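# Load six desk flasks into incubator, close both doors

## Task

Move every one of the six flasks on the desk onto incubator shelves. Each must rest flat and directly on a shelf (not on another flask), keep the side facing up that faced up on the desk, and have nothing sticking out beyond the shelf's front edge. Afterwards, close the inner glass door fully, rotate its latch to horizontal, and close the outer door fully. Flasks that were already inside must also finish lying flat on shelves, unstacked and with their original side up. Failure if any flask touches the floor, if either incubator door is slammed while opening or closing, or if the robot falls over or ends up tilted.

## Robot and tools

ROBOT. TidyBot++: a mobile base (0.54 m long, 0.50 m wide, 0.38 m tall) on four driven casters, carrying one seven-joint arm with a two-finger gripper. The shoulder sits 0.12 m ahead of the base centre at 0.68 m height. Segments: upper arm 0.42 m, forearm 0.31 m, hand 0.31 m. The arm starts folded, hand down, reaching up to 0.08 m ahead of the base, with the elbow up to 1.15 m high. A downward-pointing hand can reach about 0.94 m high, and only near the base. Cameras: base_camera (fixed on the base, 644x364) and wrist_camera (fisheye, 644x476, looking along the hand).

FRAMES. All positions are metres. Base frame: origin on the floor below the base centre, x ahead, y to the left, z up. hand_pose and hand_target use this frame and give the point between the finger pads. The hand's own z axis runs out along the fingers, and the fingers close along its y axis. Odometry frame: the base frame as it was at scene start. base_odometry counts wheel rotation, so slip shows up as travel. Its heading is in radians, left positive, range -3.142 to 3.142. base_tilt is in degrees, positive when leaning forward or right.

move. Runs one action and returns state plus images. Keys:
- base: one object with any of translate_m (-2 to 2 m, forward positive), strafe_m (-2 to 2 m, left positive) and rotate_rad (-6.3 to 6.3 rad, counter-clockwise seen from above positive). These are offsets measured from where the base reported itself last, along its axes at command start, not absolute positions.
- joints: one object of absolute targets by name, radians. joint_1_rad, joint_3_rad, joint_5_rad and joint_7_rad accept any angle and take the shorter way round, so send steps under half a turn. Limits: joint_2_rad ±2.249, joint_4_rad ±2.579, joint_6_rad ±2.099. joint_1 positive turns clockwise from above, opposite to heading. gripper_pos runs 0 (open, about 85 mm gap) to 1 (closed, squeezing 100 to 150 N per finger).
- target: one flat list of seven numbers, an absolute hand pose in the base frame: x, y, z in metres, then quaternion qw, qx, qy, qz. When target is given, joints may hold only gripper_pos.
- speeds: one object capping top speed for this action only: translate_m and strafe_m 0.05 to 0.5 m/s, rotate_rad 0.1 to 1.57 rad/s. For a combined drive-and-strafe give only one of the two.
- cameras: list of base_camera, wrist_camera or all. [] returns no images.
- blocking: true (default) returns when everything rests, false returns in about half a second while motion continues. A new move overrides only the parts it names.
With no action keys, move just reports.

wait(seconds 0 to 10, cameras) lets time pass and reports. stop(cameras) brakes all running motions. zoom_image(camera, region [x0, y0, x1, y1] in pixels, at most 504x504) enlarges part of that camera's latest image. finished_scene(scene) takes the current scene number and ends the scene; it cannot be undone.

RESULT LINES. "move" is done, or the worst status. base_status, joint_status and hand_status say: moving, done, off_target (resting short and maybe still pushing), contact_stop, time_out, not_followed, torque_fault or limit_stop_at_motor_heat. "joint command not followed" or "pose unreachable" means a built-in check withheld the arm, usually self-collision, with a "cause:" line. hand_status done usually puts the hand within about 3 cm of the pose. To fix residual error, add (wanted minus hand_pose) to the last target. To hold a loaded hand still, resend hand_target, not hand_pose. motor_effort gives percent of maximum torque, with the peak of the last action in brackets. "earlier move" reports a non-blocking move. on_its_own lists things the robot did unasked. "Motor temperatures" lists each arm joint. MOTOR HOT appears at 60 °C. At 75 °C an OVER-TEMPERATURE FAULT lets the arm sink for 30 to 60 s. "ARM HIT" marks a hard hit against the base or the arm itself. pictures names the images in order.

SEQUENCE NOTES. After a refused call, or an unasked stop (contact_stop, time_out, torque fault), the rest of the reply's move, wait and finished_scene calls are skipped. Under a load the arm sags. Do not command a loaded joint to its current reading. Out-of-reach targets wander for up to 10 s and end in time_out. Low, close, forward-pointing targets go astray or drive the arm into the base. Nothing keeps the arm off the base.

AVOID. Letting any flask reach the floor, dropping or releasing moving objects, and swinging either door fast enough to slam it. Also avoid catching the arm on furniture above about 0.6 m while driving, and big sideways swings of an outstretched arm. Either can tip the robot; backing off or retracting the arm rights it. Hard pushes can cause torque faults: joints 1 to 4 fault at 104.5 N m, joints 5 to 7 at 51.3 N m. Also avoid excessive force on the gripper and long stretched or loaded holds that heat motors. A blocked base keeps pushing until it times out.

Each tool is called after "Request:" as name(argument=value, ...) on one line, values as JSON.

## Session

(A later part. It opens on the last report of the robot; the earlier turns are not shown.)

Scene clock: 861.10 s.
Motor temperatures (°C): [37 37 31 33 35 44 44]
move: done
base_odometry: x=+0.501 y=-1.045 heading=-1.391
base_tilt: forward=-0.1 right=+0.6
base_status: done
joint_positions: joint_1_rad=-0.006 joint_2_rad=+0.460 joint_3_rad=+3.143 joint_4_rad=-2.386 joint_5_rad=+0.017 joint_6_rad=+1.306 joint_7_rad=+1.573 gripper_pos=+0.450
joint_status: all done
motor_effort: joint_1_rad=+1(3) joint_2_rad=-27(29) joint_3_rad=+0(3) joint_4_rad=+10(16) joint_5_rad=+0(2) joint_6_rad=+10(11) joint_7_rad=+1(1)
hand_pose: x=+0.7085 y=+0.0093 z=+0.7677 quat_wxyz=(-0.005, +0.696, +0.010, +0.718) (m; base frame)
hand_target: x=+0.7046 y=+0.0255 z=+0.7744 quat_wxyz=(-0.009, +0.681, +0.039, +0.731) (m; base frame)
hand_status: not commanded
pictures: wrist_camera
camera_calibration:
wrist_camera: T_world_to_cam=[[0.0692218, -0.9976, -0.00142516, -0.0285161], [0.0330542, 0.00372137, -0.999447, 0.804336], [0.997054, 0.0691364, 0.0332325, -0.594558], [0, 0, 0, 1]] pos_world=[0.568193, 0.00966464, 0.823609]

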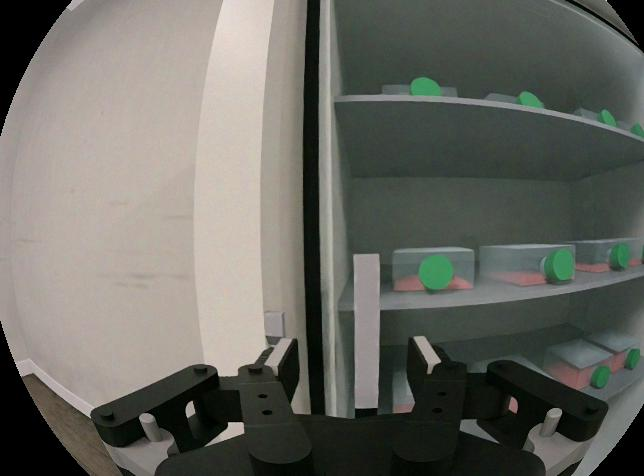

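Request:
move(base={"translate_m": 0.03, "strafe_m": -0.007}, speeds={"translate_m": 0.1}, joints={"joint_2_rad": 0.493}, cameras=["wrist_camera"])

Request:
zoom_image(camera="wrist_camera", region=[200, 200, 500, 440])

Scene clock: 869.77 s.
Motor temperatures (°C): [37 37 31 33 35 44 44]
move: done
base_odometry: x=+0.500 y=-1.076 heading=-1.391
base_tilt: forward=-0.2 right=+0.6
base_status: done
joint_positions: joint_1_rad=-0.006 joint_2_rad=+0.478 joint_3_rad=+3.143 joint_4_rad=-2.388 joint_5_rad=+0.017 joint_6_rad=+1.309 joint_7_rad=+1.573 gripper_pos=+0.450
joint_status: all done
motor_effort: joint_1_rad=+1(2) joint_2_rad=-27(28) joint_3_rad=+0(1) joint_4_rad=+10(11) joint_5_rad=+1(2) joint_6_rad=+10(11) joint_7_rad=+1(1)
hand_pose: x=+0.7092 y=+0.0093 z=+0.7573 quat_wxyz=(-0.005, +0.702, +0.010, +0.712) (m; base frame)
hand_target: x=+0.7062 y=+0.0255 z=+0.7633 quat_wxyz=(-0.009, +0.688, +0.039, +0.724) (m; base frame)
hand_status: not commanded
pictures: wrist_camera
camera_calibration:
wrist_camera: T_world_to_cam=[[0.0691816, -0.997601, -0.00248784, -0.0277504], [0.0163292, 0.00362587, -0.99986, 0.806054], [0.99747, 0.0691313, 0.0165408, -0.582533], [0, 0, 0, 1]] pos_world=[0.569817, 0.00966482, 0.815508]

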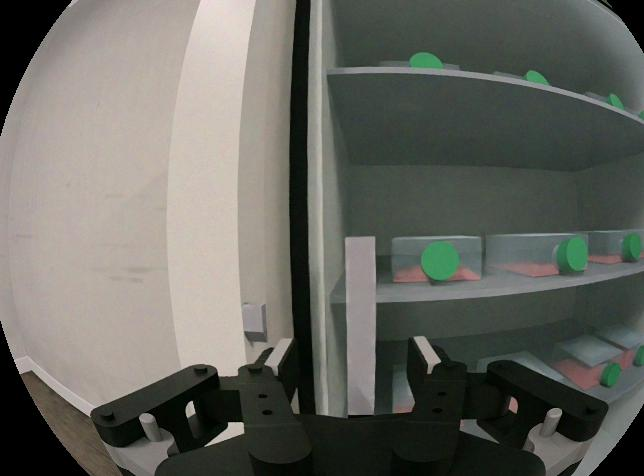

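Scaled by 1.680.

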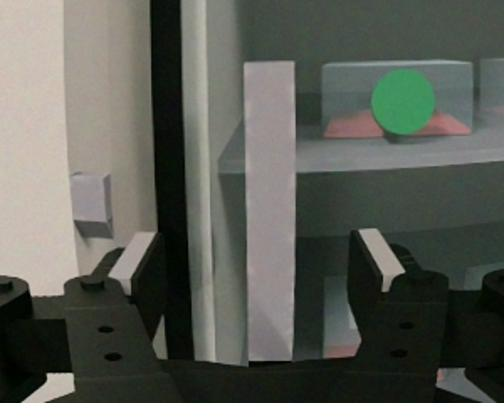

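Request:
move(base={"translate_m": 0.048, "strafe_m": -0.003}, speeds={"translate_m": 0.06}, cameras=["wrist_camera"])

Request:
zoom_image(camera="wrist_camera", region=[200, 200, 500, 440])

Scene clock: 872.03 s.
Motor temperatures (°C): [37 37 31 33 35 44 44]
move: done
base_odometry: x=+0.505 y=-1.124 heading=-1.391
base_tilt: forward=-0.1 right=+0.6
base_status: done
joint_positions: joint_1_rad=-0.006 joint_2_rad=+0.479 joint_3_rad=+3.143 joint_4_rad=-2.389 joint_5_rad=+0.017 joint_6_rad=+1.310 joint_7_rad=+1.573 gripper_pos=+0.450
joint_status: not commanded
motor_effort: joint_1_rad=+1(1) joint_2_rad=-27(29) joint_3_rad=+0(0) joint_4_rad=+10(11) joint_5_rad=+1(1) joint_6_rad=+10(10) joint_7_rad=+0(1)
hand_pose: x=+0.7090 y=+0.0093 z=+0.7563 quat_wxyz=(-0.005, +0.703, +0.010, +0.711) (m; base frame)
hand_target: x=+0.7062 y=+0.0255 z=+0.7633 quat_wxyz=(-0.009, +0.688, +0.039, +0.724) (m; base frame)
hand_status: not commanded
pictures: wrist_camera
camera_calibration:
wrist_camera: T_world_to_cam=[[0.0691787, -0.997601, -0.00261181, -0.027643], [0.0145266, 0.00362515, -0.999888, 0.806316], [0.997499, 0.069133, 0.0147425, -0.580974], [0, 0, 0, 1]] pos_world=[0.56972, 0.00966481, 0.814718]

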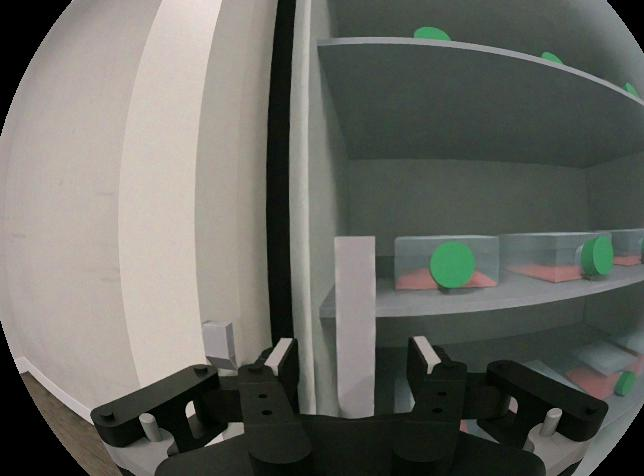

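Scaled by 1.680.

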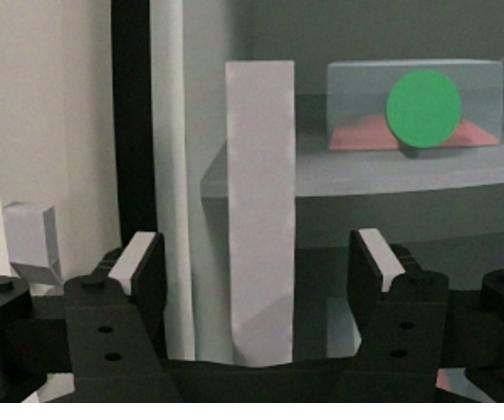

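Request:
move(joints={"gripper_pos": 0.86}, cameras=["wrist_camera"])

Scene clock: 873.60 s.
Motor temperatures (°C): [37 37 31 33 35 44 44]
move: done
base_odometry: x=+0.505 y=-1.124 heading=-1.391
base_tilt: forward=-0.1 right=+0.5
base_status: not commanded
joint_positions: joint_1_rad=-0.004 joint_2_rad=+0.479 joint_3_rad=+3.144 joint_4_rad=-2.390 joint_5_rad=+0.018 joint_6_rad=+1.311 joint_7_rad=+1.573 gripper_pos=+0.844
joint_status: all done
motor_effort: joint_1_rad=+0(5) joint_2_rad=-27(27) joint_3_rad=-1(5) joint_4_rad=+11(11) joint_5_rad=+2(6) joint_6_rad=+11(11) joint_7_rad=+0(1)
hand_pose: x=+0.7087 y=+0.0082 z=+0.7563 quat_wxyz=(-0.004, +0.703, +0.010, +0.711) (m; base frame)
hand_target: x=+0.7062 y=+0.0255 z=+0.7633 quat_wxyz=(-0.009, +0.688, +0.039, +0.724) (m; base frame)
hand_status: not commanded
pictures: wrist_camera
camera_calibration:
wrist_camera: T_world_to_cam=[[0.0674746, -0.997719, -0.00221693, -0.0278601], [0.0148544, 0.00322633, -0.999884, 0.806134], [0.99761, 0.0674339, 0.0150382, -0.580908], [0, 0, 0, 1]] pos_world=[0.569425, 0.00877542, 0.814715]

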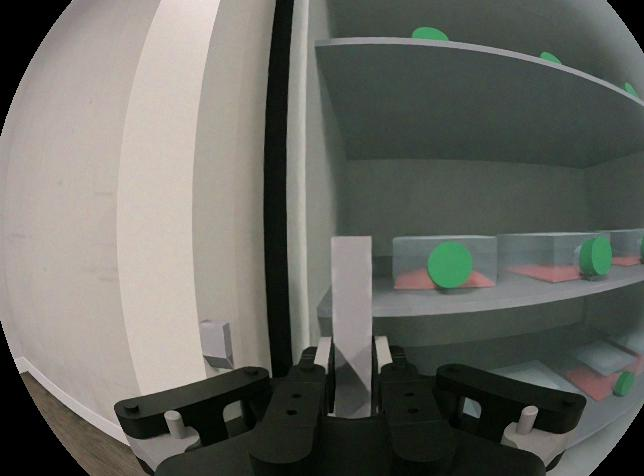

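Request:
move(joints={"joint_7_rad": 1.1}, cameras=["wrist_camera"])

Scene clock: 875.57 s.
Motor temperatures (°C): [37 37 31 33 35 44 44]
move: done
base_odometry: x=+0.505 y=-1.124 heading=-1.391
base_tilt: forward=-0.2 right=+0.5
base_status: not commanded
joint_positions: joint_1_rad=-0.002 joint_2_rad=+0.479 joint_3_rad=+3.144 joint_4_rad=-2.390 joint_5_rad=+0.018 joint_6_rad=+1.311 joint_7_rad=+1.165 gripper_pos=+0.844
joint_status: all done
motor_effort: joint_1_rad=-4(4) joint_2_rad=-29(29) joint_3_rad=-4(4) joint_4_rad=+10(11) joint_5_rad=+5(6) joint_6_rad=+10(11) joint_7_rad=+1(1)
hand_pose: x=+0.7087 y=+0.0067 z=+0.7560 quat_wxyz=(-0.147, +0.690, -0.134, +0.696) (m; base frame)
hand_target: x=+0.7062 y=+0.0255 z=+0.7633 quat_wxyz=(-0.188, +0.677, -0.133, +0.700) (m; base frame)
hand_status: not commanded
pictures: wrist_camera
camera_calibration:
wrist_camera: T_world_to_cam=[[0.0683454, -0.91466, -0.398404, 0.269124], [0.00647677, 0.399736, -0.916608, 0.746152], [0.997641, 0.0600655, 0.0332441, -0.594564], [0, 0, 0, 1]] pos_world=[0.569935, -0.0163944, 0.810915]

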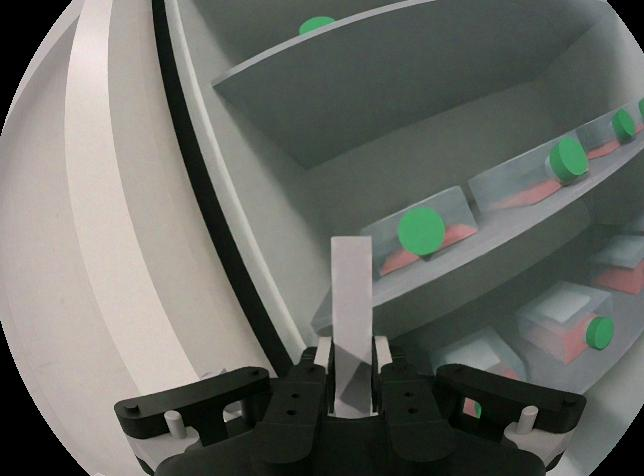

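Request:
move(joints={"joint_7_rad": 0.6}, cameras=["wrist_camera"])

Request:
move(joints={"joint_7_rad": 0.2}, cameras=["wrist_camera"])

Scene clock: 877.20 s.
Motor temperatures (°C): [37 37 31 33 35 44 44]
move: done
base_odometry: x=+0.505 y=-1.124 heading=-1.391
base_tilt: forward=-0.1 right=+0.6
base_status: not commanded
joint_positions: joint_1_rad=+0.001 joint_2_rad=+0.481 joint_3_rad=+3.144 joint_4_rad=-2.391 joint_5_rad=+0.018 joint_6_rad=+1.311 joint_7_rad=+0.674 gripper_pos=+0.844
joint_status: all done
motor_effort: joint_1_rad=-5(5) joint_2_rad=-28(29) joint_3_rad=-5(5) joint_4_rad=+10(12) joint_5_rad=+6(7) joint_6_rad=+10(11) joint_7_rad=+1(1)
hand_pose: x=+0.7086 y=+0.0051 z=+0.7548 quat_wxyz=(-0.311, +0.637, -0.299, +0.639) (m; base frame)
hand_target: x=+0.7062 y=+0.0255 z=+0.7633 quat_wxyz=(-0.355, +0.623, -0.296, +0.631) (m; base frame)
hand_status: not commanded
pictures: wrist_camera
camera_calibration:
wrist_camera: T_world_to_cam=[[0.064311, -0.618756, -0.782946, 0.558693], [-0.00286351, 0.784453, -0.620182, 0.52665], [0.997926, 0.0421265, 0.0486771, -0.606141], [0, 0, 0, 1]] pos_world=[0.570462, -0.0419027, 0.793551]

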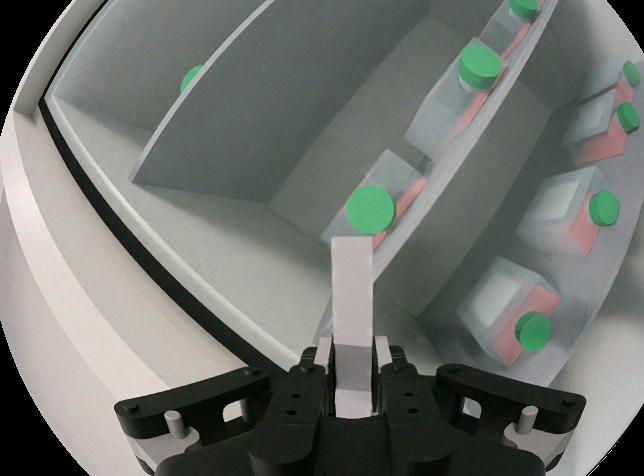

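Scene clock: 878.37 s.
Motor temperatures (°C): [37 37 31 33 35 44 44]
move: done
base_odometry: x=+0.505 y=-1.124 heading=-1.391
base_tilt: forward=-0.1 right=+0.6
base_status: not commanded
joint_positions: joint_1_rad=+0.002 joint_2_rad=+0.483 joint_3_rad=+3.144 joint_4_rad=-2.392 joint_5_rad=+0.018 joint_6_rad=+1.311 joint_7_rad=+0.272 gripper_pos=+0.844
joint_status: all done
motor_effort: joint_1_rad=-5(6) joint_2_rad=-29(30) joint_3_rad=-5(5) joint_4_rad=+11(12) joint_5_rad=+7(7) joint_6_rad=+11(12) joint_7_rad=+0(2)
hand_pose: x=+0.7086 y=+0.0043 z=+0.7533 quat_wxyz=(-0.431, +0.565, -0.421, +0.564) (m; base frame)
hand_target: x=+0.7062 y=+0.0255 z=+0.7633 quat_wxyz=(-0.473, +0.552, -0.414, +0.548) (m; base frame)
hand_status: not commanded
pictures: wrist_camera
camera_calibration:
wrist_camera: T_world_to_cam=[[0.0578727, -0.26332, -0.962971, 0.695593], [-0.00831886, 0.964427, -0.264218, 0.261247], [0.998289, 0.0233018, 0.0536235, -0.609816], [0, 0, 0, 1]] pos_world=[0.57069, -0.0545805, 0.771562]

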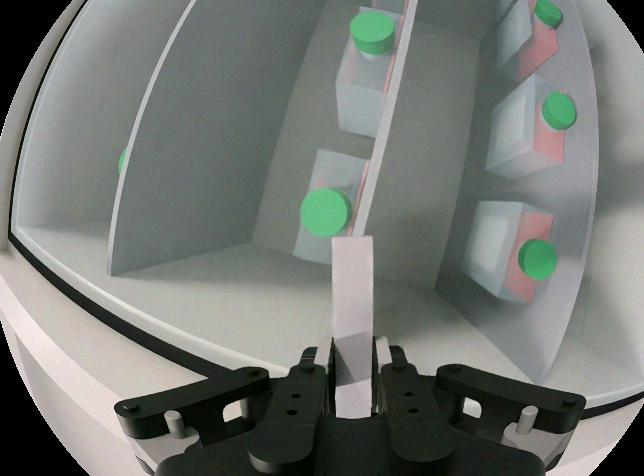

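Request:
move(joints={"joint_7_rad": -0.06}, cameras=["wrist_camera"])

Scene clock: 880.03 s.
Motor temperatures (°C): [37 37 31 33 35 44 44]
move: done
base_odometry: x=+0.505 y=-1.124 heading=-1.391
base_tilt: forward=-0.1 right=+0.5
base_status: not commanded
joint_positions: joint_1_rad=+0.002 joint_2_rad=+0.485 joint_3_rad=+3.144 joint_4_rad=-2.392 joint_5_rad=+0.018 joint_6_rad=+1.311 joint_7_rad=+0.001 gripper_pos=+0.844
joint_status: all done
motor_effort: joint_1_rad=-5(6) joint_2_rad=-29(30) joint_3_rad=-5(5) joint_4_rad=+11(12) joint_5_rad=+6(7) joint_6_rad=+11(12) joint_7_rad=+0(2)
hand_pose: x=+0.7085 y=+0.0041 z=+0.7521 quat_wxyz=(-0.503, +0.504, -0.494, +0.500) (m; base frame)
hand_target: x=+0.7062 y=+0.0255 z=+0.7633 quat_wxyz=(-0.541, +0.493, -0.482, +0.482) (m; base frame)
hand_status: not commanded
pictures: wrist_camera
camera_calibration:
wrist_camera: T_world_to_cam=[[0.0524958, 0.0048504, -0.998609, 0.724026], [-0.0102753, 0.999938, 0.00431669, 0.0603692], [0.998568, 0.0100344, 0.0525424, -0.60907], [0, 0, 0, 1]] pos_world=[0.57081, -0.0577656, 0.754761]

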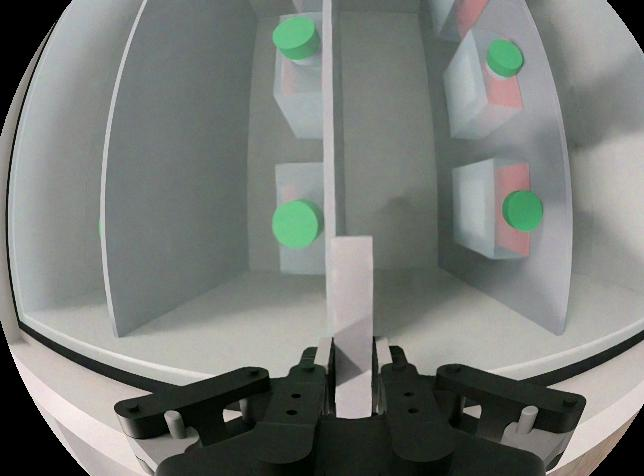

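Request:
zoom_image(camera="wrist_camera", region=[220, 180, 480, 440])

Scaled by 1.938.

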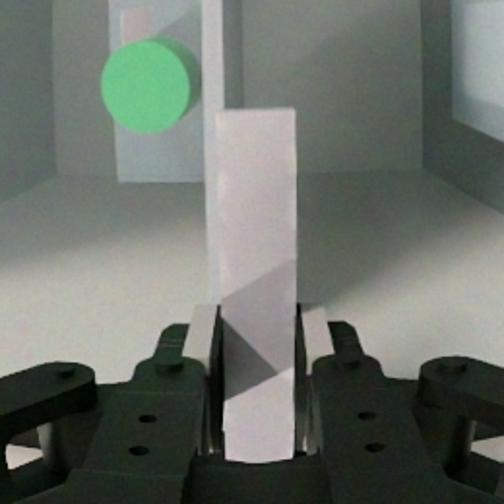

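Request:
move(joints={"joint_7_rad": -0.1}, cameras=["wrist_camera"])

Request:
zoom_image(camera="wrist_camera", region=[220, 180, 480, 440])

Scene clock: 882.47 s.
Motor temperatures (°C): [37 37 31 33 35 44 44]
move: done
base_odometry: x=+0.505 y=-1.124 heading=-1.391
base_tilt: forward=-0.2 right=+0.5
base_status: not commanded
joint_positions: joint_1_rad=+0.002 joint_2_rad=+0.485 joint_3_rad=+3.144 joint_4_rad=-2.393 joint_5_rad=+0.018 joint_6_rad=+1.311 joint_7_rad=-0.026 gripper_pos=+0.844
joint_status: all done
motor_effort: joint_1_rad=-4(5) joint_2_rad=-28(29) joint_3_rad=-5(5) joint_4_rad=+11(11) joint_5_rad=+4(6) joint_6_rad=+10(11) joint_7_rad=-4(4)
hand_pose: x=+0.7085 y=+0.0041 z=+0.7521 quat_wxyz=(-0.509, +0.497, -0.501, +0.493) (m; base frame)
hand_target: x=+0.7062 y=+0.0255 z=+0.7633 quat_wxyz=(-0.550, +0.484, -0.491, +0.471) (m; base frame)
hand_status: not commanded
pictures: wrist_camera
camera_calibration:
wrist_camera: T_world_to_cam=[[0.0521339, 0.0317138, -0.998136, 0.723798], [-0.0102951, 0.99946, 0.0312181, 0.0402808], [0.998587, 0.00864836, 0.0524322, -0.608891], [0, 0, 0, 1]] pos_world=[0.570711, -0.0579475, 0.753117]

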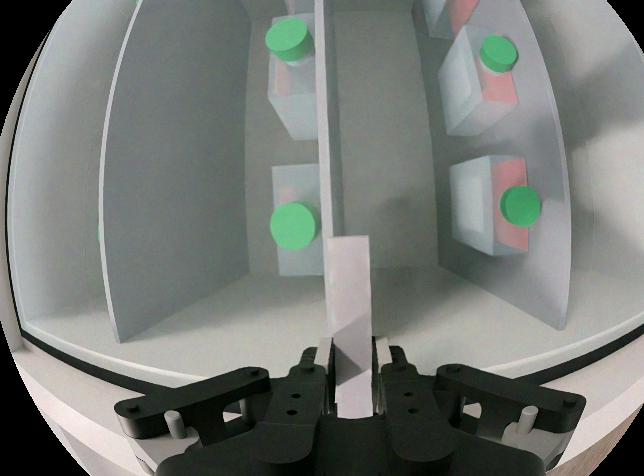

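Scaled by 1.938.

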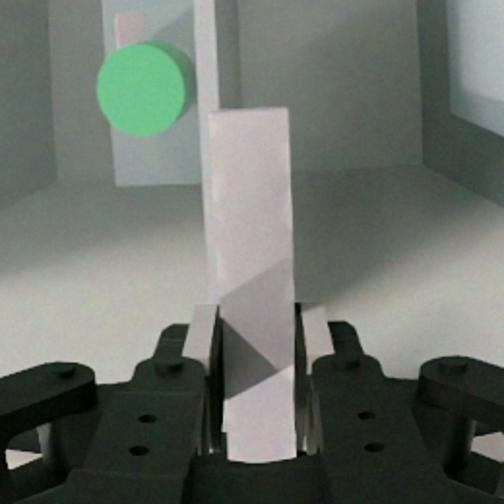

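Request:
move(joints={"gripper_pos": 0.4, "joint_7_rad": -0.06}, cameras=[])

Request:
move(base={"translate_m": -0.12}, speeds={"translate_m": 0.15}, joints={"joint_7_rad": 1.63}, cameras=["wrist_camera"])

Scene clock: 884.20 s.
Motor temperatures (°C): [37 37 31 33 35 44 44]
move: done
base_odometry: x=+0.505 y=-1.124 heading=-1.391
base_tilt: forward=-0.2 right=+0.6
base_status: not commanded
joint_positions: joint_1_rad=-0.004 joint_2_rad=+0.485 joint_3_rad=+3.142 joint_4_rad=-2.393 joint_5_rad=+0.024 joint_6_rad=+1.313 joint_7_rad=-0.031 gripper_pos=+0.400
joint_status: all done
motor_effort: joint_1_rad=+0(4) joint_2_rad=-27(29) joint_3_rad=+0(5) joint_4_rad=+10(12) joint_5_rad=+1(4) joint_6_rad=+10(12) joint_7_rad=+0(4)
hand_pose: x=+0.7083 y=+0.0107 z=+0.7526 quat_wxyz=(-0.514, +0.499, -0.498, +0.488) (m; base frame)
hand_target: x=+0.7062 y=+0.0255 z=+0.7633 quat_wxyz=(-0.541, +0.493, -0.482, +0.482) (m; base frame)
hand_status: not commanded
pictures: none
No camera images: "cameras" was empty.

Scene clock: 886.43 s.
Motor temperatures (°C): [37 37 31 33 35 44 44]
move: done
base_odometry: x=+0.484 y=-1.006 heading=-1.391
base_tilt: forward=-0.2 right=+0.6
base_status: done
joint_positions: joint_1_rad=-0.004 joint_2_rad=+0.485 joint_3_rad=+3.142 joint_4_rad=-2.393 joint_5_rad=+0.024 joint_6_rad=+1.313 joint_7_rad=+1.557 gripper_pos=+0.400
joint_status: all done
motor_effort: joint_1_rad=+1(1) joint_2_rad=-27(29) joint_3_rad=+0(1) joint_4_rad=+10(11) joint_5_rad=+1(2) joint_6_rad=+10(10) joint_7_rad=+1(2)
hand_pose: x=+0.7082 y=+0.0107 z=+0.7524 quat_wxyz=(-0.012, +0.705, +0.007, +0.709) (m; base frame)
hand_target: x=+0.7062 y=+0.0255 z=+0.7633 quat_wxyz=(+0.002, +0.688, +0.049, +0.724) (m; base frame)
hand_status: not commanded
pictures: wrist_camera
camera_calibration:
wrist_camera: T_world_to_cam=[[0.0748753, -0.997041, -0.0173987, -0.0191226], [0.00777302, 0.0180307, -0.999807, 0.807048], [0.997163, 0.0747256, 0.00910008, -0.575789], [0, 0, 0, 1]] pos_world=[0.569314, 0.00940845, 0.8118]

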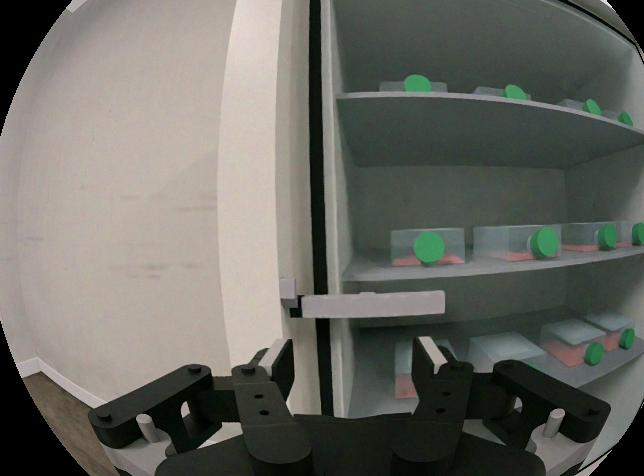

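Request:
zoom_image(camera="wrist_camera", region=[220, 200, 500, 400])

Scaled by 1.800.

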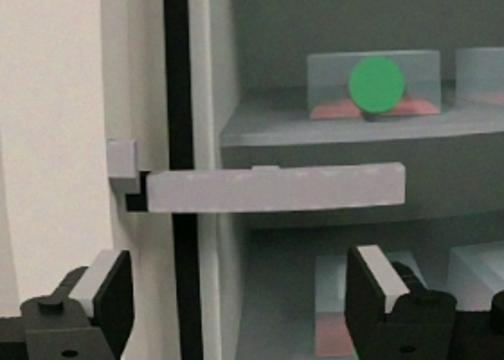

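Request:
move(base={"translate_m": -0.51}, speeds={"translate_m": 0.3}, joints={"joint_2_rad": -0.6, "joint_4_rad": -2.4, "joint_6_rad": 0.27, "gripper_pos": 1.0}, cameras=["wrist_camera"])

Scene clock: 901.40 s.
Motor temperatures (°C): [37 37 31 33 35 44 44]
move: done
base_odometry: x=+0.392 y=-0.504 heading=-1.390
base_tilt: forward=-0.2 right=+0.6
base_status: done
joint_positions: joint_1_rad=-0.004 joint_2_rad=-0.602 joint_3_rad=+3.142 joint_4_rad=-2.393 joint_5_rad=+0.024 joint_6_rad=+0.345 joint_7_rad=+1.557 gripper_pos=+0.999
joint_status: all done
motor_effort: joint_1_rad=+0(1) joint_2_rad=-1(30) joint_3_rad=+1(1) joint_4_rad=+21(22) joint_5_rad=+0(1) joint_6_rad=+9(12) joint_7_rad=+0(1)
hand_pose: x=+0.4965 y=+0.0051 z=+0.9983 quat_wxyz=(-0.001, +0.662, +0.007, +0.749) (m; base frame)
hand_target: x=+0.4985 y=+0.0101 z=+0.9702 quat_wxyz=(+0.033, +0.691, +0.050, +0.720) (m; base frame)
hand_status: not commanded
pictures: wrist_camera
camera_calibration:
wrist_camera: T_world_to_cam=[[0.0592595, -0.998229, 0.00517788, -0.0194145], [0.125749, 0.00231916, -0.992059, 0.988358], [0.990291, 0.0594401, 0.125663, -0.479406], [0, 0, 0, 1]] pos_world=[0.351617, 0.00682366, 1.04085]

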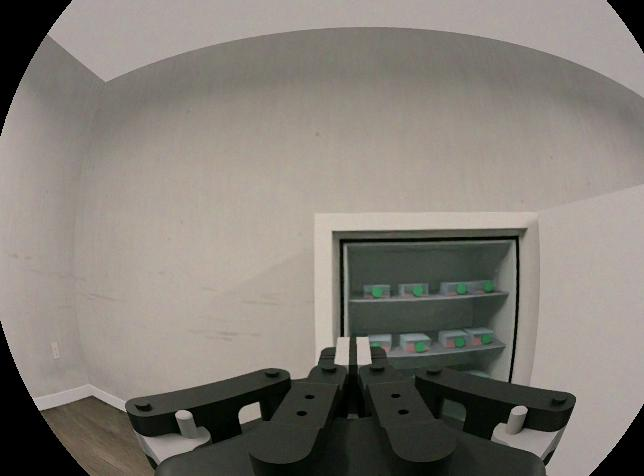

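Request:
move(base={"translate_m": -0.06, "strafe_m": -0.5}, speeds={"strafe_m": 0.3}, cameras=["wrist_camera", "base_camera"])

Scene clock: 904.60 s.
Motor temperatures (°C): [37 37 31 33 35 44 44]
move: done
base_odometry: x=-0.111 y=-0.534 heading=-1.391
base_tilt: forward=-0.2 right=+0.6
base_status: done
joint_positions: joint_1_rad=-0.004 joint_2_rad=-0.602 joint_3_rad=+3.142 joint_4_rad=-2.393 joint_5_rad=+0.024 joint_6_rad=+0.342 joint_7_rad=+1.557 gripper_pos=+0.999
joint_status: not commanded
motor_effort: joint_1_rad=+1(1) joint_2_rad=-1(1) joint_3_rad=+1(3) joint_4_rad=+21(22) joint_5_rad=+0(1) joint_6_rad=+10(11) joint_7_rad=+0(1)
hand_pose: x=+0.4966 y=+0.0051 z=+0.9975 quat_wxyz=(-0.001, +0.663, +0.007, +0.749) (m; base frame)
hand_target: x=+0.4985 y=+0.0101 z=+0.9702 quat_wxyz=(+0.033, +0.691, +0.050, +0.720) (m; base frame)
hand_status: not commanded
pictures: base_camera, wrist_camera
camera_calibration:
wrist_camera: T_world_to_cam=[[0.0592708, -0.998229, 0.0050404, -0.0192854], [0.123445, 0.00231894, -0.992349, 0.989061], [0.99058, 0.0594395, 0.123364, -0.477266], [0, 0, 0, 1]] pos_world=[0.351819, 0.00682366, 1.04047]

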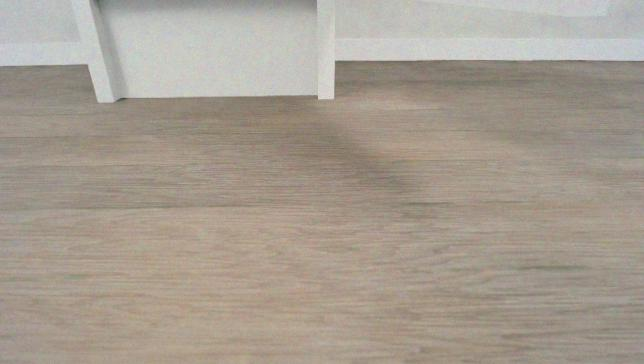

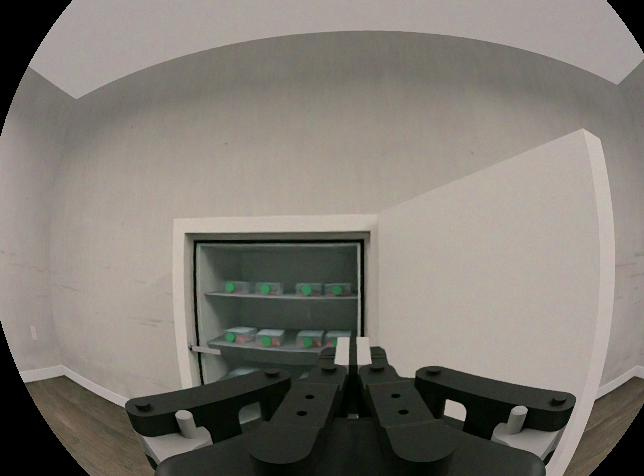

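Request:
move(base={"strafe_m": -0.5}, speeds={"strafe_m": 0.3}, cameras=["wrist_camera", "base_camera"])

Scene clock: 907.83 s.
Motor temperatures (°C): [37 37 31 33 35 44 44]
move: done
base_odometry: x=-0.603 y=-0.624 heading=-1.391
base_tilt: forward=-0.2 right=+0.6
base_status: done
joint_positions: joint_1_rad=-0.004 joint_2_rad=-0.602 joint_3_rad=+3.142 joint_4_rad=-2.393 joint_5_rad=+0.024 joint_6_rad=+0.342 joint_7_rad=+1.557 gripper_pos=+0.999
joint_status: not commanded
motor_effort: joint_1_rad=+1(1) joint_2_rad=-1(2) joint_3_rad=+1(2) joint_4_rad=+21(22) joint_5_rad=+1(1) joint_6_rad=+9(10) joint_7_rad=+0(1)
hand_pose: x=+0.4966 y=+0.0051 z=+0.9975 quat_wxyz=(-0.001, +0.663, +0.007, +0.749) (m; base frame)
hand_target: x=+0.4985 y=+0.0101 z=+0.9702 quat_wxyz=(+0.033, +0.691, +0.050, +0.720) (m; base frame)
hand_status: not commanded
pictures: base_camera, wrist_camera
camera_calibration:
wrist_camera: T_world_to_cam=[[0.059273, -0.998229, 0.0050286, -0.0192739], [0.123247, 0.00231911, -0.992373, 0.989157], [0.990604, 0.0594407, 0.123167, -0.47707], [0, 0, 0, 1]] pos_world=[0.351819, 0.00682365, 1.04047]

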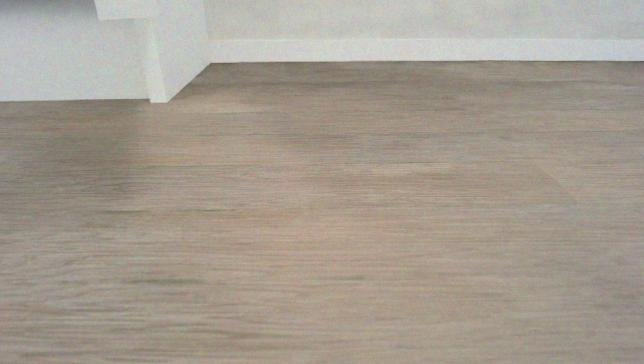

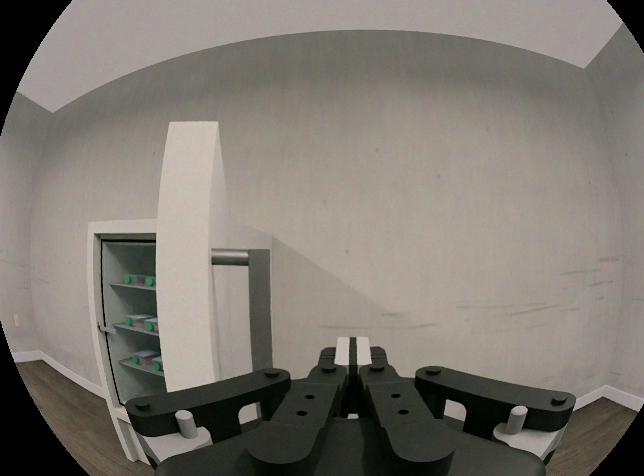

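Request:
move(joints={"joint_2_rad": 0.493, "joint_4_rad": -2.398, "joint_6_rad": 1.37}, cameras=["wrist_camera"])

Scene clock: 914.63 s.
Motor temperatures (°C): [37 37 31 33 35 44 44]
move: done
base_odometry: x=-0.603 y=-0.624 heading=-1.391
base_tilt: forward=-0.1 right=+0.6
base_status: not commanded
joint_positions: joint_1_rad=-0.004 joint_2_rad=+0.476 joint_3_rad=+3.142 joint_4_rad=-2.394 joint_5_rad=+0.024 joint_6_rad=+1.306 joint_7_rad=+1.557 gripper_pos=+0.999
joint_status: all done
motor_effort: joint_1_rad=+1(1) joint_2_rad=-27(29) joint_3_rad=+0(1) joint_4_rad=+10(22) joint_5_rad=+0(1) joint_6_rad=+10(11) joint_7_rad=+1(1)
hand_pose: x=+0.7074 y=+0.0107 z=+0.7548 quat_wxyz=(-0.012, +0.705, +0.007, +0.709) (m; base frame)
hand_target: x=+0.7062 y=+0.0255 z=+0.7633 quat_wxyz=(+0.002, +0.688, +0.049, +0.724) (m; base frame)
hand_status: not commanded
pictures: wrist_camera
camera_calibration:
wrist_camera: T_world_to_cam=[[0.0748788, -0.997048, -0.0169633, -0.0193768], [0.00819981, 0.0176261, -0.999811, 0.809215], [0.997159, 0.0747256, 0.00949543, -0.575332], [0, 0, 0, 1]] pos_world=[0.568513, 0.00940912, 0.814196]

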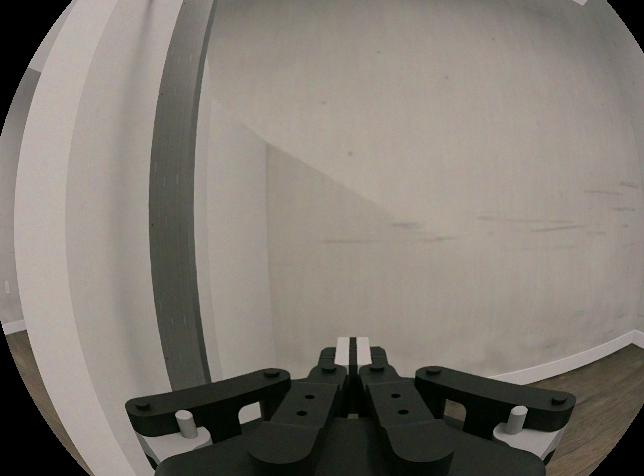

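Request:
move(base={"translate_m": 0.012, "strafe_m": 0.06}, speeds={"strafe_m": 0.1}, cameras=["wrist_camera"])

Scene clock: 916.80 s.
Motor temperatures (°C): [37 37 31 33 35 44 44]
move: done
base_odometry: x=-0.542 y=-0.625 heading=-1.391
base_tilt: forward=-0.2 right=+0.6
base_status: done
joint_positions: joint_1_rad=-0.006 joint_2_rad=+0.477 joint_3_rad=+3.142 joint_4_rad=-2.394 joint_5_rad=+0.024 joint_6_rad=+1.308 joint_7_rad=+1.557 gripper_pos=+0.999
joint_status: not commanded
motor_effort: joint_1_rad=+1(3) joint_2_rad=-27(28) joint_3_rad=+0(2) joint_4_rad=+10(10) joint_5_rad=+1(2) joint_6_rad=+10(11) joint_7_rad=+0(1)
hand_pose: x=+0.7074 y=+0.0120 z=+0.7556 quat_wxyz=(-0.013, +0.704, +0.008, +0.710) (m; base frame)
hand_target: x=+0.7062 y=+0.0255 z=+0.7633 quat_wxyz=(+0.002, +0.688, +0.049, +0.724) (m; base frame)
hand_status: not commanded
pictures: wrist_camera
camera_calibration:
wrist_camera: T_world_to_cam=[[0.0770242, -0.996887, -0.0168429, -0.0196889], [0.0107631, 0.0177234, -0.999785, 0.808105], [0.996971, 0.0768263, 0.0120947, -0.577232], [0, 0, 0, 1]] pos_world=[0.568303, 0.0103966, 0.814581]

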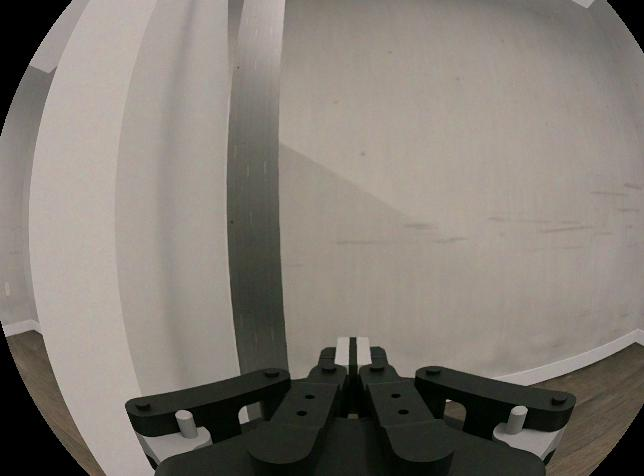

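Request:
move(base={"translate_m": -0.02, "strafe_m": 0.12}, speeds={"strafe_m": 0.08}, cameras=["wrist_camera"])

Scene clock: 920.40 s.
Motor temperatures (°C): [37 37 31 33 35 44 44]
move: done
base_odometry: x=-0.427 y=-0.584 heading=-1.391
base_tilt: forward=-0.2 right=+0.5
base_status: done
joint_positions: joint_1_rad=-0.003 joint_2_rad=+0.477 joint_3_rad=+3.145 joint_4_rad=-2.417 joint_5_rad=+0.026 joint_6_rad=+1.325 joint_7_rad=+1.557 gripper_pos=+0.999
joint_status: not commanded
motor_effort: joint_1_rad=-1(6) joint_2_rad=-24(27) joint_3_rad=-1(5) joint_4_rad=+12(16) joint_5_rad=+1(5) joint_6_rad=+9(11) joint_7_rad=+0(1)
hand_pose: x=+0.7005 y=+0.0090 z=+0.7515 quat_wxyz=(-0.011, +0.706, +0.007, +0.708) (m; base frame)
hand_target: x=+0.7062 y=+0.0255 z=+0.7633 quat_wxyz=(+0.002, +0.688, +0.049, +0.724) (m; base frame)
hand_status: not commanded
pictures: wrist_camera
camera_calibration:
wrist_camera: T_world_to_cam=[[0.0724998, -0.997237, -0.0161984, -0.0194866], [0.00389967, 0.0165245, -0.999856, 0.808976], [0.997361, 0.0724262, 0.00508691, -0.56506], [0, 0, 0, 1]] pos_world=[0.561827, 0.00812448, 0.811418]

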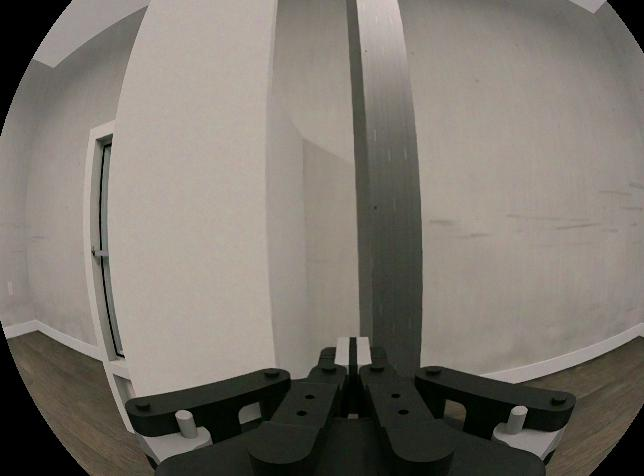

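Request:
move(base={"translate_m": -0.03}, speeds={"translate_m": 0.1}, cameras=[])

Request:
move(base={"strafe_m": -0.09}, speeds={"strafe_m": 0.15}, cameras=["wrist_camera"])

Scene clock: 926.77 s.
Motor temperatures (°C): [37 37 31 33 35 44 44]
move: done
base_odometry: x=-0.432 y=-0.555 heading=-1.391
base_tilt: forward=-0.1 right=+0.6
base_status: done
joint_positions: joint_1_rad=-0.003 joint_2_rad=+0.482 joint_3_rad=+3.145 joint_4_rad=-2.407 joint_5_rad=+0.026 joint_6_rad=+1.325 joint_7_rad=+1.557 gripper_pos=+0.999
joint_status: not commanded
motor_effort: joint_1_rad=+1(1) joint_2_rad=-27(28) joint_3_rad=+0(1) joint_4_rad=+9(11) joint_5_rad=+0(1) joint_6_rad=+9(10) joint_7_rad=+0(1)
hand_pose: x=+0.7040 y=+0.0091 z=+0.7524 quat_wxyz=(-0.011, +0.705, +0.007, +0.709) (m; base frame)
hand_target: x=+0.7062 y=+0.0255 z=+0.7633 quat_wxyz=(+0.002, +0.688, +0.049, +0.724) (m; base frame)
hand_status: not commanded
pictures: none
No camera images: "cameras" was empty.

Scene clock: 928.07 s.
Motor temperatures (°C): [37 37 31 33 35 44 44]
move: done
base_odometry: x=-0.521 y=-0.570 heading=-1.392
base_tilt: forward=-0.1 right=+0.6
base_status: done
joint_positions: joint_1_rad=-0.004 joint_2_rad=+0.482 joint_3_rad=+3.145 joint_4_rad=-2.407 joint_5_rad=+0.026 joint_6_rad=+1.325 joint_7_rad=+1.557 gripper_pos=+0.999
joint_status: not commanded
motor_effort: joint_1_rad=+1(3) joint_2_rad=-27(27) joint_3_rad=+0(2) joint_4_rad=+9(10) joint_5_rad=+1(2) joint_6_rad=+10(11) joint_7_rad=+0(1)
hand_pose: x=+0.7040 y=+0.0100 z=+0.7524 quat_wxyz=(-0.011, +0.705, +0.007, +0.709) (m; base frame)
hand_target: x=+0.7062 y=+0.0255 z=+0.7633 quat_wxyz=(+0.002, +0.688, +0.049, +0.724) (m; base frame)
hand_status: not commanded
pictures: wrist_camera
camera_calibration:
wrist_camera: T_world_to_cam=[[0.0741817, -0.997121, -0.0157216, -0.0203628], [0.00888973, 0.0164256, -0.999826, 0.806379], [0.997205, 0.074029, 0.0100826, -0.572271], [0, 0, 0, 1]] pos_world=[0.565014, 0.00881521, 0.811689]

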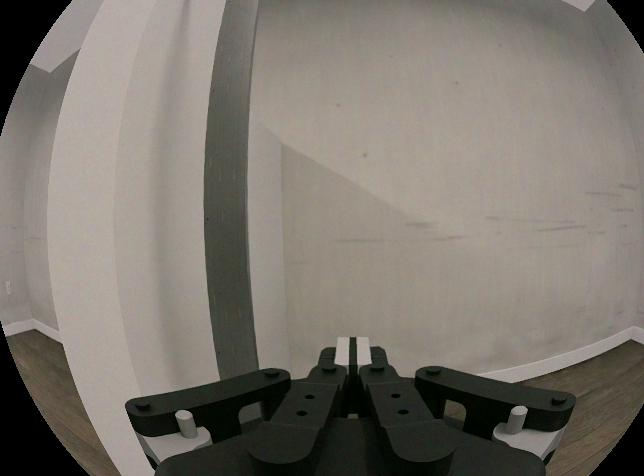

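Request:
move(base={"translate_m": 0.075}, speeds={"translate_m": 0.1}, cameras=["wrist_camera"])

Scene clock: 930.77 s.
Motor temperatures (°C): [37 37 31 33 35 44 44]
move: done
base_odometry: x=-0.508 y=-0.645 heading=-1.392
base_tilt: forward=-0.1 right=+0.6
base_status: done
joint_positions: joint_1_rad=-0.004 joint_2_rad=+0.482 joint_3_rad=+3.145 joint_4_rad=-2.406 joint_5_rad=+0.026 joint_6_rad=+1.325 joint_7_rad=+1.557 gripper_pos=+0.999
joint_status: not commanded
motor_effort: joint_1_rad=+1(1) joint_2_rad=-27(28) joint_3_rad=+0(1) joint_4_rad=+10(11) joint_5_rad=+0(1) joint_6_rad=+10(10) joint_7_rad=+0(1)
hand_pose: x=+0.7040 y=+0.0100 z=+0.7523 quat_wxyz=(-0.011, +0.705, +0.007, +0.709) (m; base frame)
hand_target: x=+0.7062 y=+0.0255 z=+0.7633 quat_wxyz=(+0.002, +0.688, +0.049, +0.724) (m; base frame)
hand_status: not commanded
pictures: wrist_camera
camera_calibration:
wrist_camera: T_world_to_cam=[[0.0741772, -0.997121, -0.015744, -0.0203527], [0.00858917, 0.0164257, -0.999828, 0.806352], [0.997208, 0.0740292, 0.00978285, -0.572128], [0, 0, 0, 1]] pos_world=[0.565114, 0.0088152, 0.81149]

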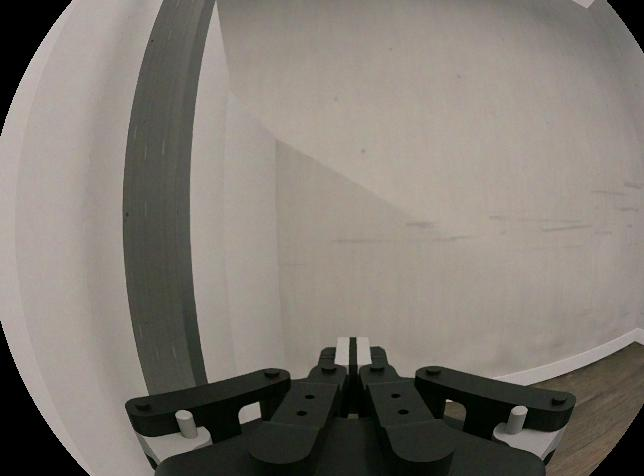

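Request:
move(base={"translate_m": -0.01, "strafe_m": 0.1}, speeds={"strafe_m": 0.08}, cameras=["wrist_camera"])

Scene clock: 933.27 s.
Motor temperatures (°C): [37 37 31 33 35 44 44]
move: done
base_odometry: x=-0.411 y=-0.617 heading=-1.392
base_tilt: forward=-0.2 right=+0.6
base_status: done
joint_positions: joint_1_rad=+0.004 joint_2_rad=+0.468 joint_3_rad=+3.147 joint_4_rad=-2.431 joint_5_rad=+0.025 joint_6_rad=+1.329 joint_7_rad=+1.557 gripper_pos=+0.999
joint_status: not commanded
motor_effort: joint_1_rad=-3(7) joint_2_rad=-22(27) joint_3_rad=-3(6) joint_4_rad=+13(18) joint_5_rad=+3(8) joint_6_rad=+8(10) joint_7_rad=+1(1)
hand_pose: x=+0.6956 y=+0.0038 z=+0.7518 quat_wxyz=(-0.007, +0.707, +0.004, +0.707) (m; base frame)
hand_target: x=+0.7062 y=+0.0255 z=+0.7633 quat_wxyz=(+0.002, +0.688, +0.049, +0.724) (m; base frame)
hand_status: not commanded
pictures: wrist_camera
camera_calibration:
wrist_camera: T_world_to_cam=[[0.0631691, -0.997883, -0.0154845, -0.018342], [0.00169603, 0.0156228, -0.999877, 0.811018], [0.998001, 0.0631351, 0.00267932, -0.558391], [0, 0, 0, 1]] pos_world=[0.557058, 0.00428047, 0.81213]

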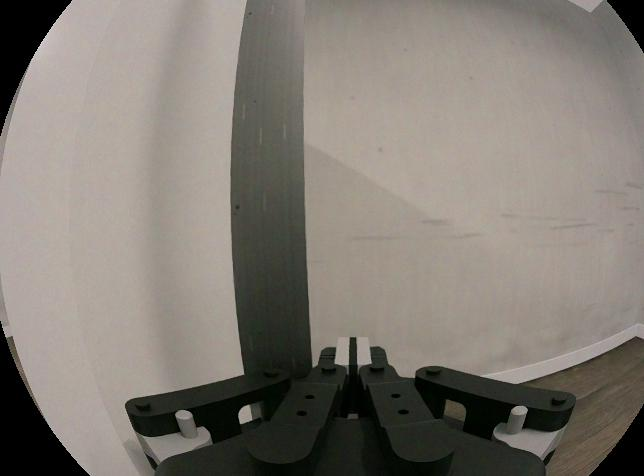

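Request:
move(base={"translate_m": -0.025, "strafe_m": 0.1}, speeds={"strafe_m": 0.08}, cameras=["wrist_camera"])

Scene clock: 937.60 s.
Motor temperatures (°C): [37 37 31 33 35 44 44]
move: done
base_odometry: x=-0.317 y=-0.575 heading=-1.392
base_tilt: forward=-0.2 right=+0.5
base_status: done
joint_positions: joint_1_rad=+0.005 joint_2_rad=+0.466 joint_3_rad=+3.151 joint_4_rad=-2.439 joint_5_rad=+0.026 joint_6_rad=+1.332 joint_7_rad=+1.557 gripper_pos=+0.999
joint_status: not commanded
motor_effort: joint_1_rad=-2(7) joint_2_rad=-22(26) joint_3_rad=-2(6) joint_4_rad=+15(20) joint_5_rad=+2(7) joint_6_rad=+8(10) joint_7_rad=+1(1)
hand_pose: x=+0.6930 y=+0.0019 z=+0.7512 quat_wxyz=(-0.005, +0.708, +0.003, +0.706) (m; base frame)
hand_target: x=+0.7062 y=+0.0255 z=+0.7633 quat_wxyz=(+0.002, +0.688, +0.049, +0.724) (m; base frame)
hand_status: not commanded
pictures: wrist_camera
camera_calibration:
wrist_camera: T_world_to_cam=[[0.0597357, -0.998116, -0.0140223, -0.0188537], [-0.000474757, 0.014019, -0.999902, 0.811881], [0.998214, 0.0597364, 0.000363573, -0.55415], [0, 0, 0, 1]] pos_world=[0.554672, 0.00290297, 0.811738]

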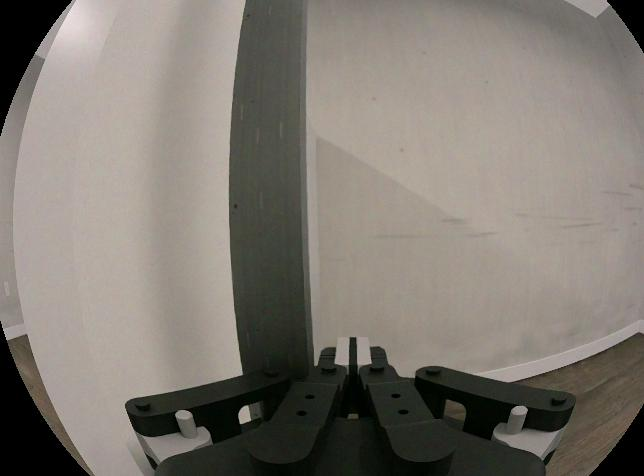

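Request:
move(base={"translate_m": -0.006, "strafe_m": 0.15}, speeds={"strafe_m": 0.1}, cameras=["wrist_camera"])

Scene clock: 940.53 s.
Motor temperatures (°C): [37 37 31 33 35 44 44]
move: done
base_odometry: x=-0.170 y=-0.542 heading=-1.392
base_tilt: forward=-0.2 right=+0.5
base_status: done
joint_positions: joint_1_rad=-0.011 joint_2_rad=+0.472 joint_3_rad=+3.146 joint_4_rad=-2.436 joint_5_rad=+0.034 joint_6_rad=+1.334 joint_7_rad=+1.558 gripper_pos=+0.999
joint_status: not commanded
motor_effort: joint_1_rad=+2(7) joint_2_rad=-26(27) joint_3_rad=+1(6) joint_4_rad=+15(24) joint_5_rad=-1(7) joint_6_rad=+10(11) joint_7_rad=+0(1)
hand_pose: x=+0.6940 y=+0.0159 z=+0.7496 quat_wxyz=(-0.015, +0.708, +0.013, +0.706) (m; base frame)
hand_target: x=+0.7062 y=+0.0255 z=+0.7633 quat_wxyz=(+0.002, +0.688, +0.049, +0.724) (m; base frame)
hand_status: not commanded
pictures: wrist_camera
camera_calibration:
wrist_camera: T_world_to_cam=[[0.0881004, -0.996011, -0.0141305, -0.0245221], [-0.00167869, 0.0140372, -0.9999, 0.811012], [0.99611, 0.0881153, -0.000435314, -0.554324], [0, 0, 0, 1]] pos_world=[0.55569, 0.0130359, 0.810343]

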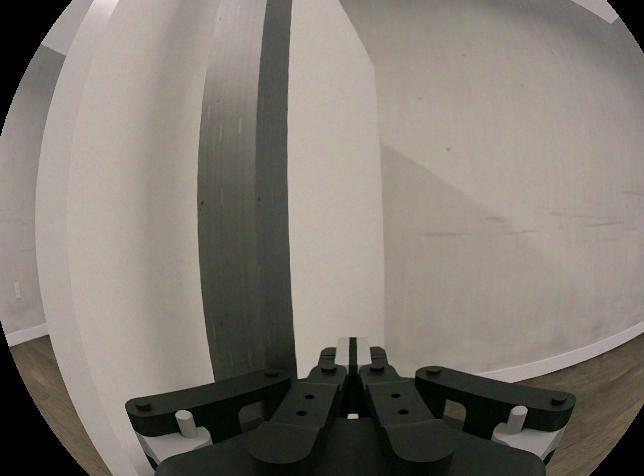

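Request:
wait(seconds=0.3, cameras=["wrist_camera"])

Scene clock: 941.30 s.
Motor temperatures (°C): [37 37 31 33 35 44 44]
base_odometry: x=-0.170 y=-0.542 heading=-1.392
base_tilt: forward=-0.2 right=+0.6
base_status: done
joint_positions: joint_1_rad=-0.011 joint_2_rad=+0.472 joint_3_rad=+3.146 joint_4_rad=-2.436 joint_5_rad=+0.034 joint_6_rad=+1.334 joint_7_rad=+1.558 gripper_pos=+0.999
joint_status: not commanded
motor_effort: joint_1_rad=+2(7) joint_2_rad=-26(27) joint_3_rad=+1(6) joint_4_rad=+14(24) joint_5_rad=-1(7) joint_6_rad=+11(11) joint_7_rad=+0(1)
hand_pose: x=+0.6940 y=+0.0160 z=+0.7496 quat_wxyz=(-0.015, +0.708, +0.013, +0.706) (m; base frame)
hand_target: x=+0.7062 y=+0.0255 z=+0.7633 quat_wxyz=(+0.002, +0.688, +0.049, +0.724) (m; base frame)
hand_status: not commanded
wait: 0.30 s; at rest from the start
pictures: wrist_camera
camera_calibration:
wrist_camera: T_world_to_cam=[[0.0881004, -0.996011, -0.0141305, -0.0245221], [-0.00167869, 0.0140372, -0.9999, 0.811012], [0.99611, 0.0881153, -0.000435314, -0.554324], [0, 0, 0, 1]] pos_world=[0.55569, 0.0130359, 0.810343]

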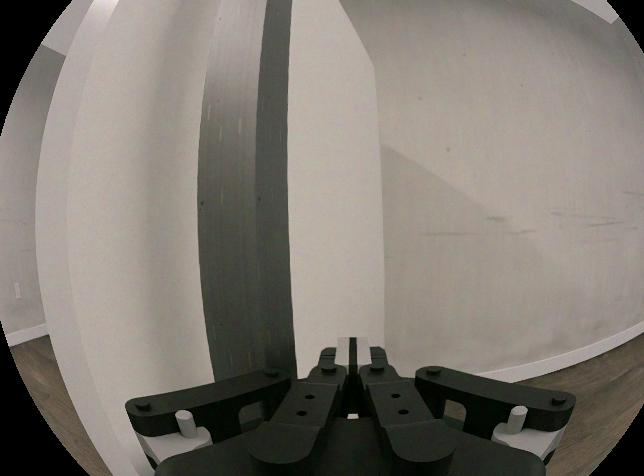

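Request:
move(base={"translate_m": 0.02, "strafe_m": 0.12}, speeds={"strafe_m": 0.1}, cameras=["wrist_camera"])

Scene clock: 943.73 s.
Motor temperatures (°C): [37 37 31 33 35 44 44]
move: done
base_odometry: x=-0.048 y=-0.540 heading=-1.392
base_tilt: forward=-0.2 right=+0.5
base_status: done
joint_positions: joint_1_rad=-0.015 joint_2_rad=+0.474 joint_3_rad=+3.141 joint_4_rad=-2.413 joint_5_rad=+0.041 joint_6_rad=+1.335 joint_7_rad=+1.558 gripper_pos=+0.999
joint_status: not commanded
motor_effort: joint_1_rad=+1(4) joint_2_rad=-26(27) joint_3_rad=+0(3) joint_4_rad=+10(20) joint_5_rad=+1(3) joint_6_rad=+9(11) joint_7_rad=+0(2)
hand_pose: x=+0.7008 y=+0.0226 z=+0.7575 quat_wxyz=(-0.021, +0.701, +0.018, +0.713) (m; base frame)
hand_target: x=+0.7062 y=+0.0255 z=+0.7633 quat_wxyz=(+0.002, +0.688, +0.049, +0.724) (m; base frame)
hand_status: not commanded
pictures: wrist_camera
camera_calibration:
wrist_camera: T_world_to_cam=[[0.102884, -0.994613, -0.012665, -0.0298738], [0.0195388, 0.0147509, -0.9997, 0.803645], [0.994501, 0.102606, 0.0209512, -0.577118], [0, 0, 0, 1]] pos_world=[0.561316, 0.0176483, 0.815117]

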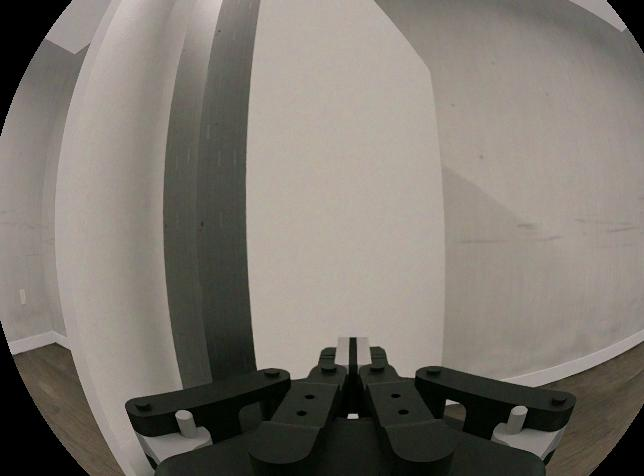

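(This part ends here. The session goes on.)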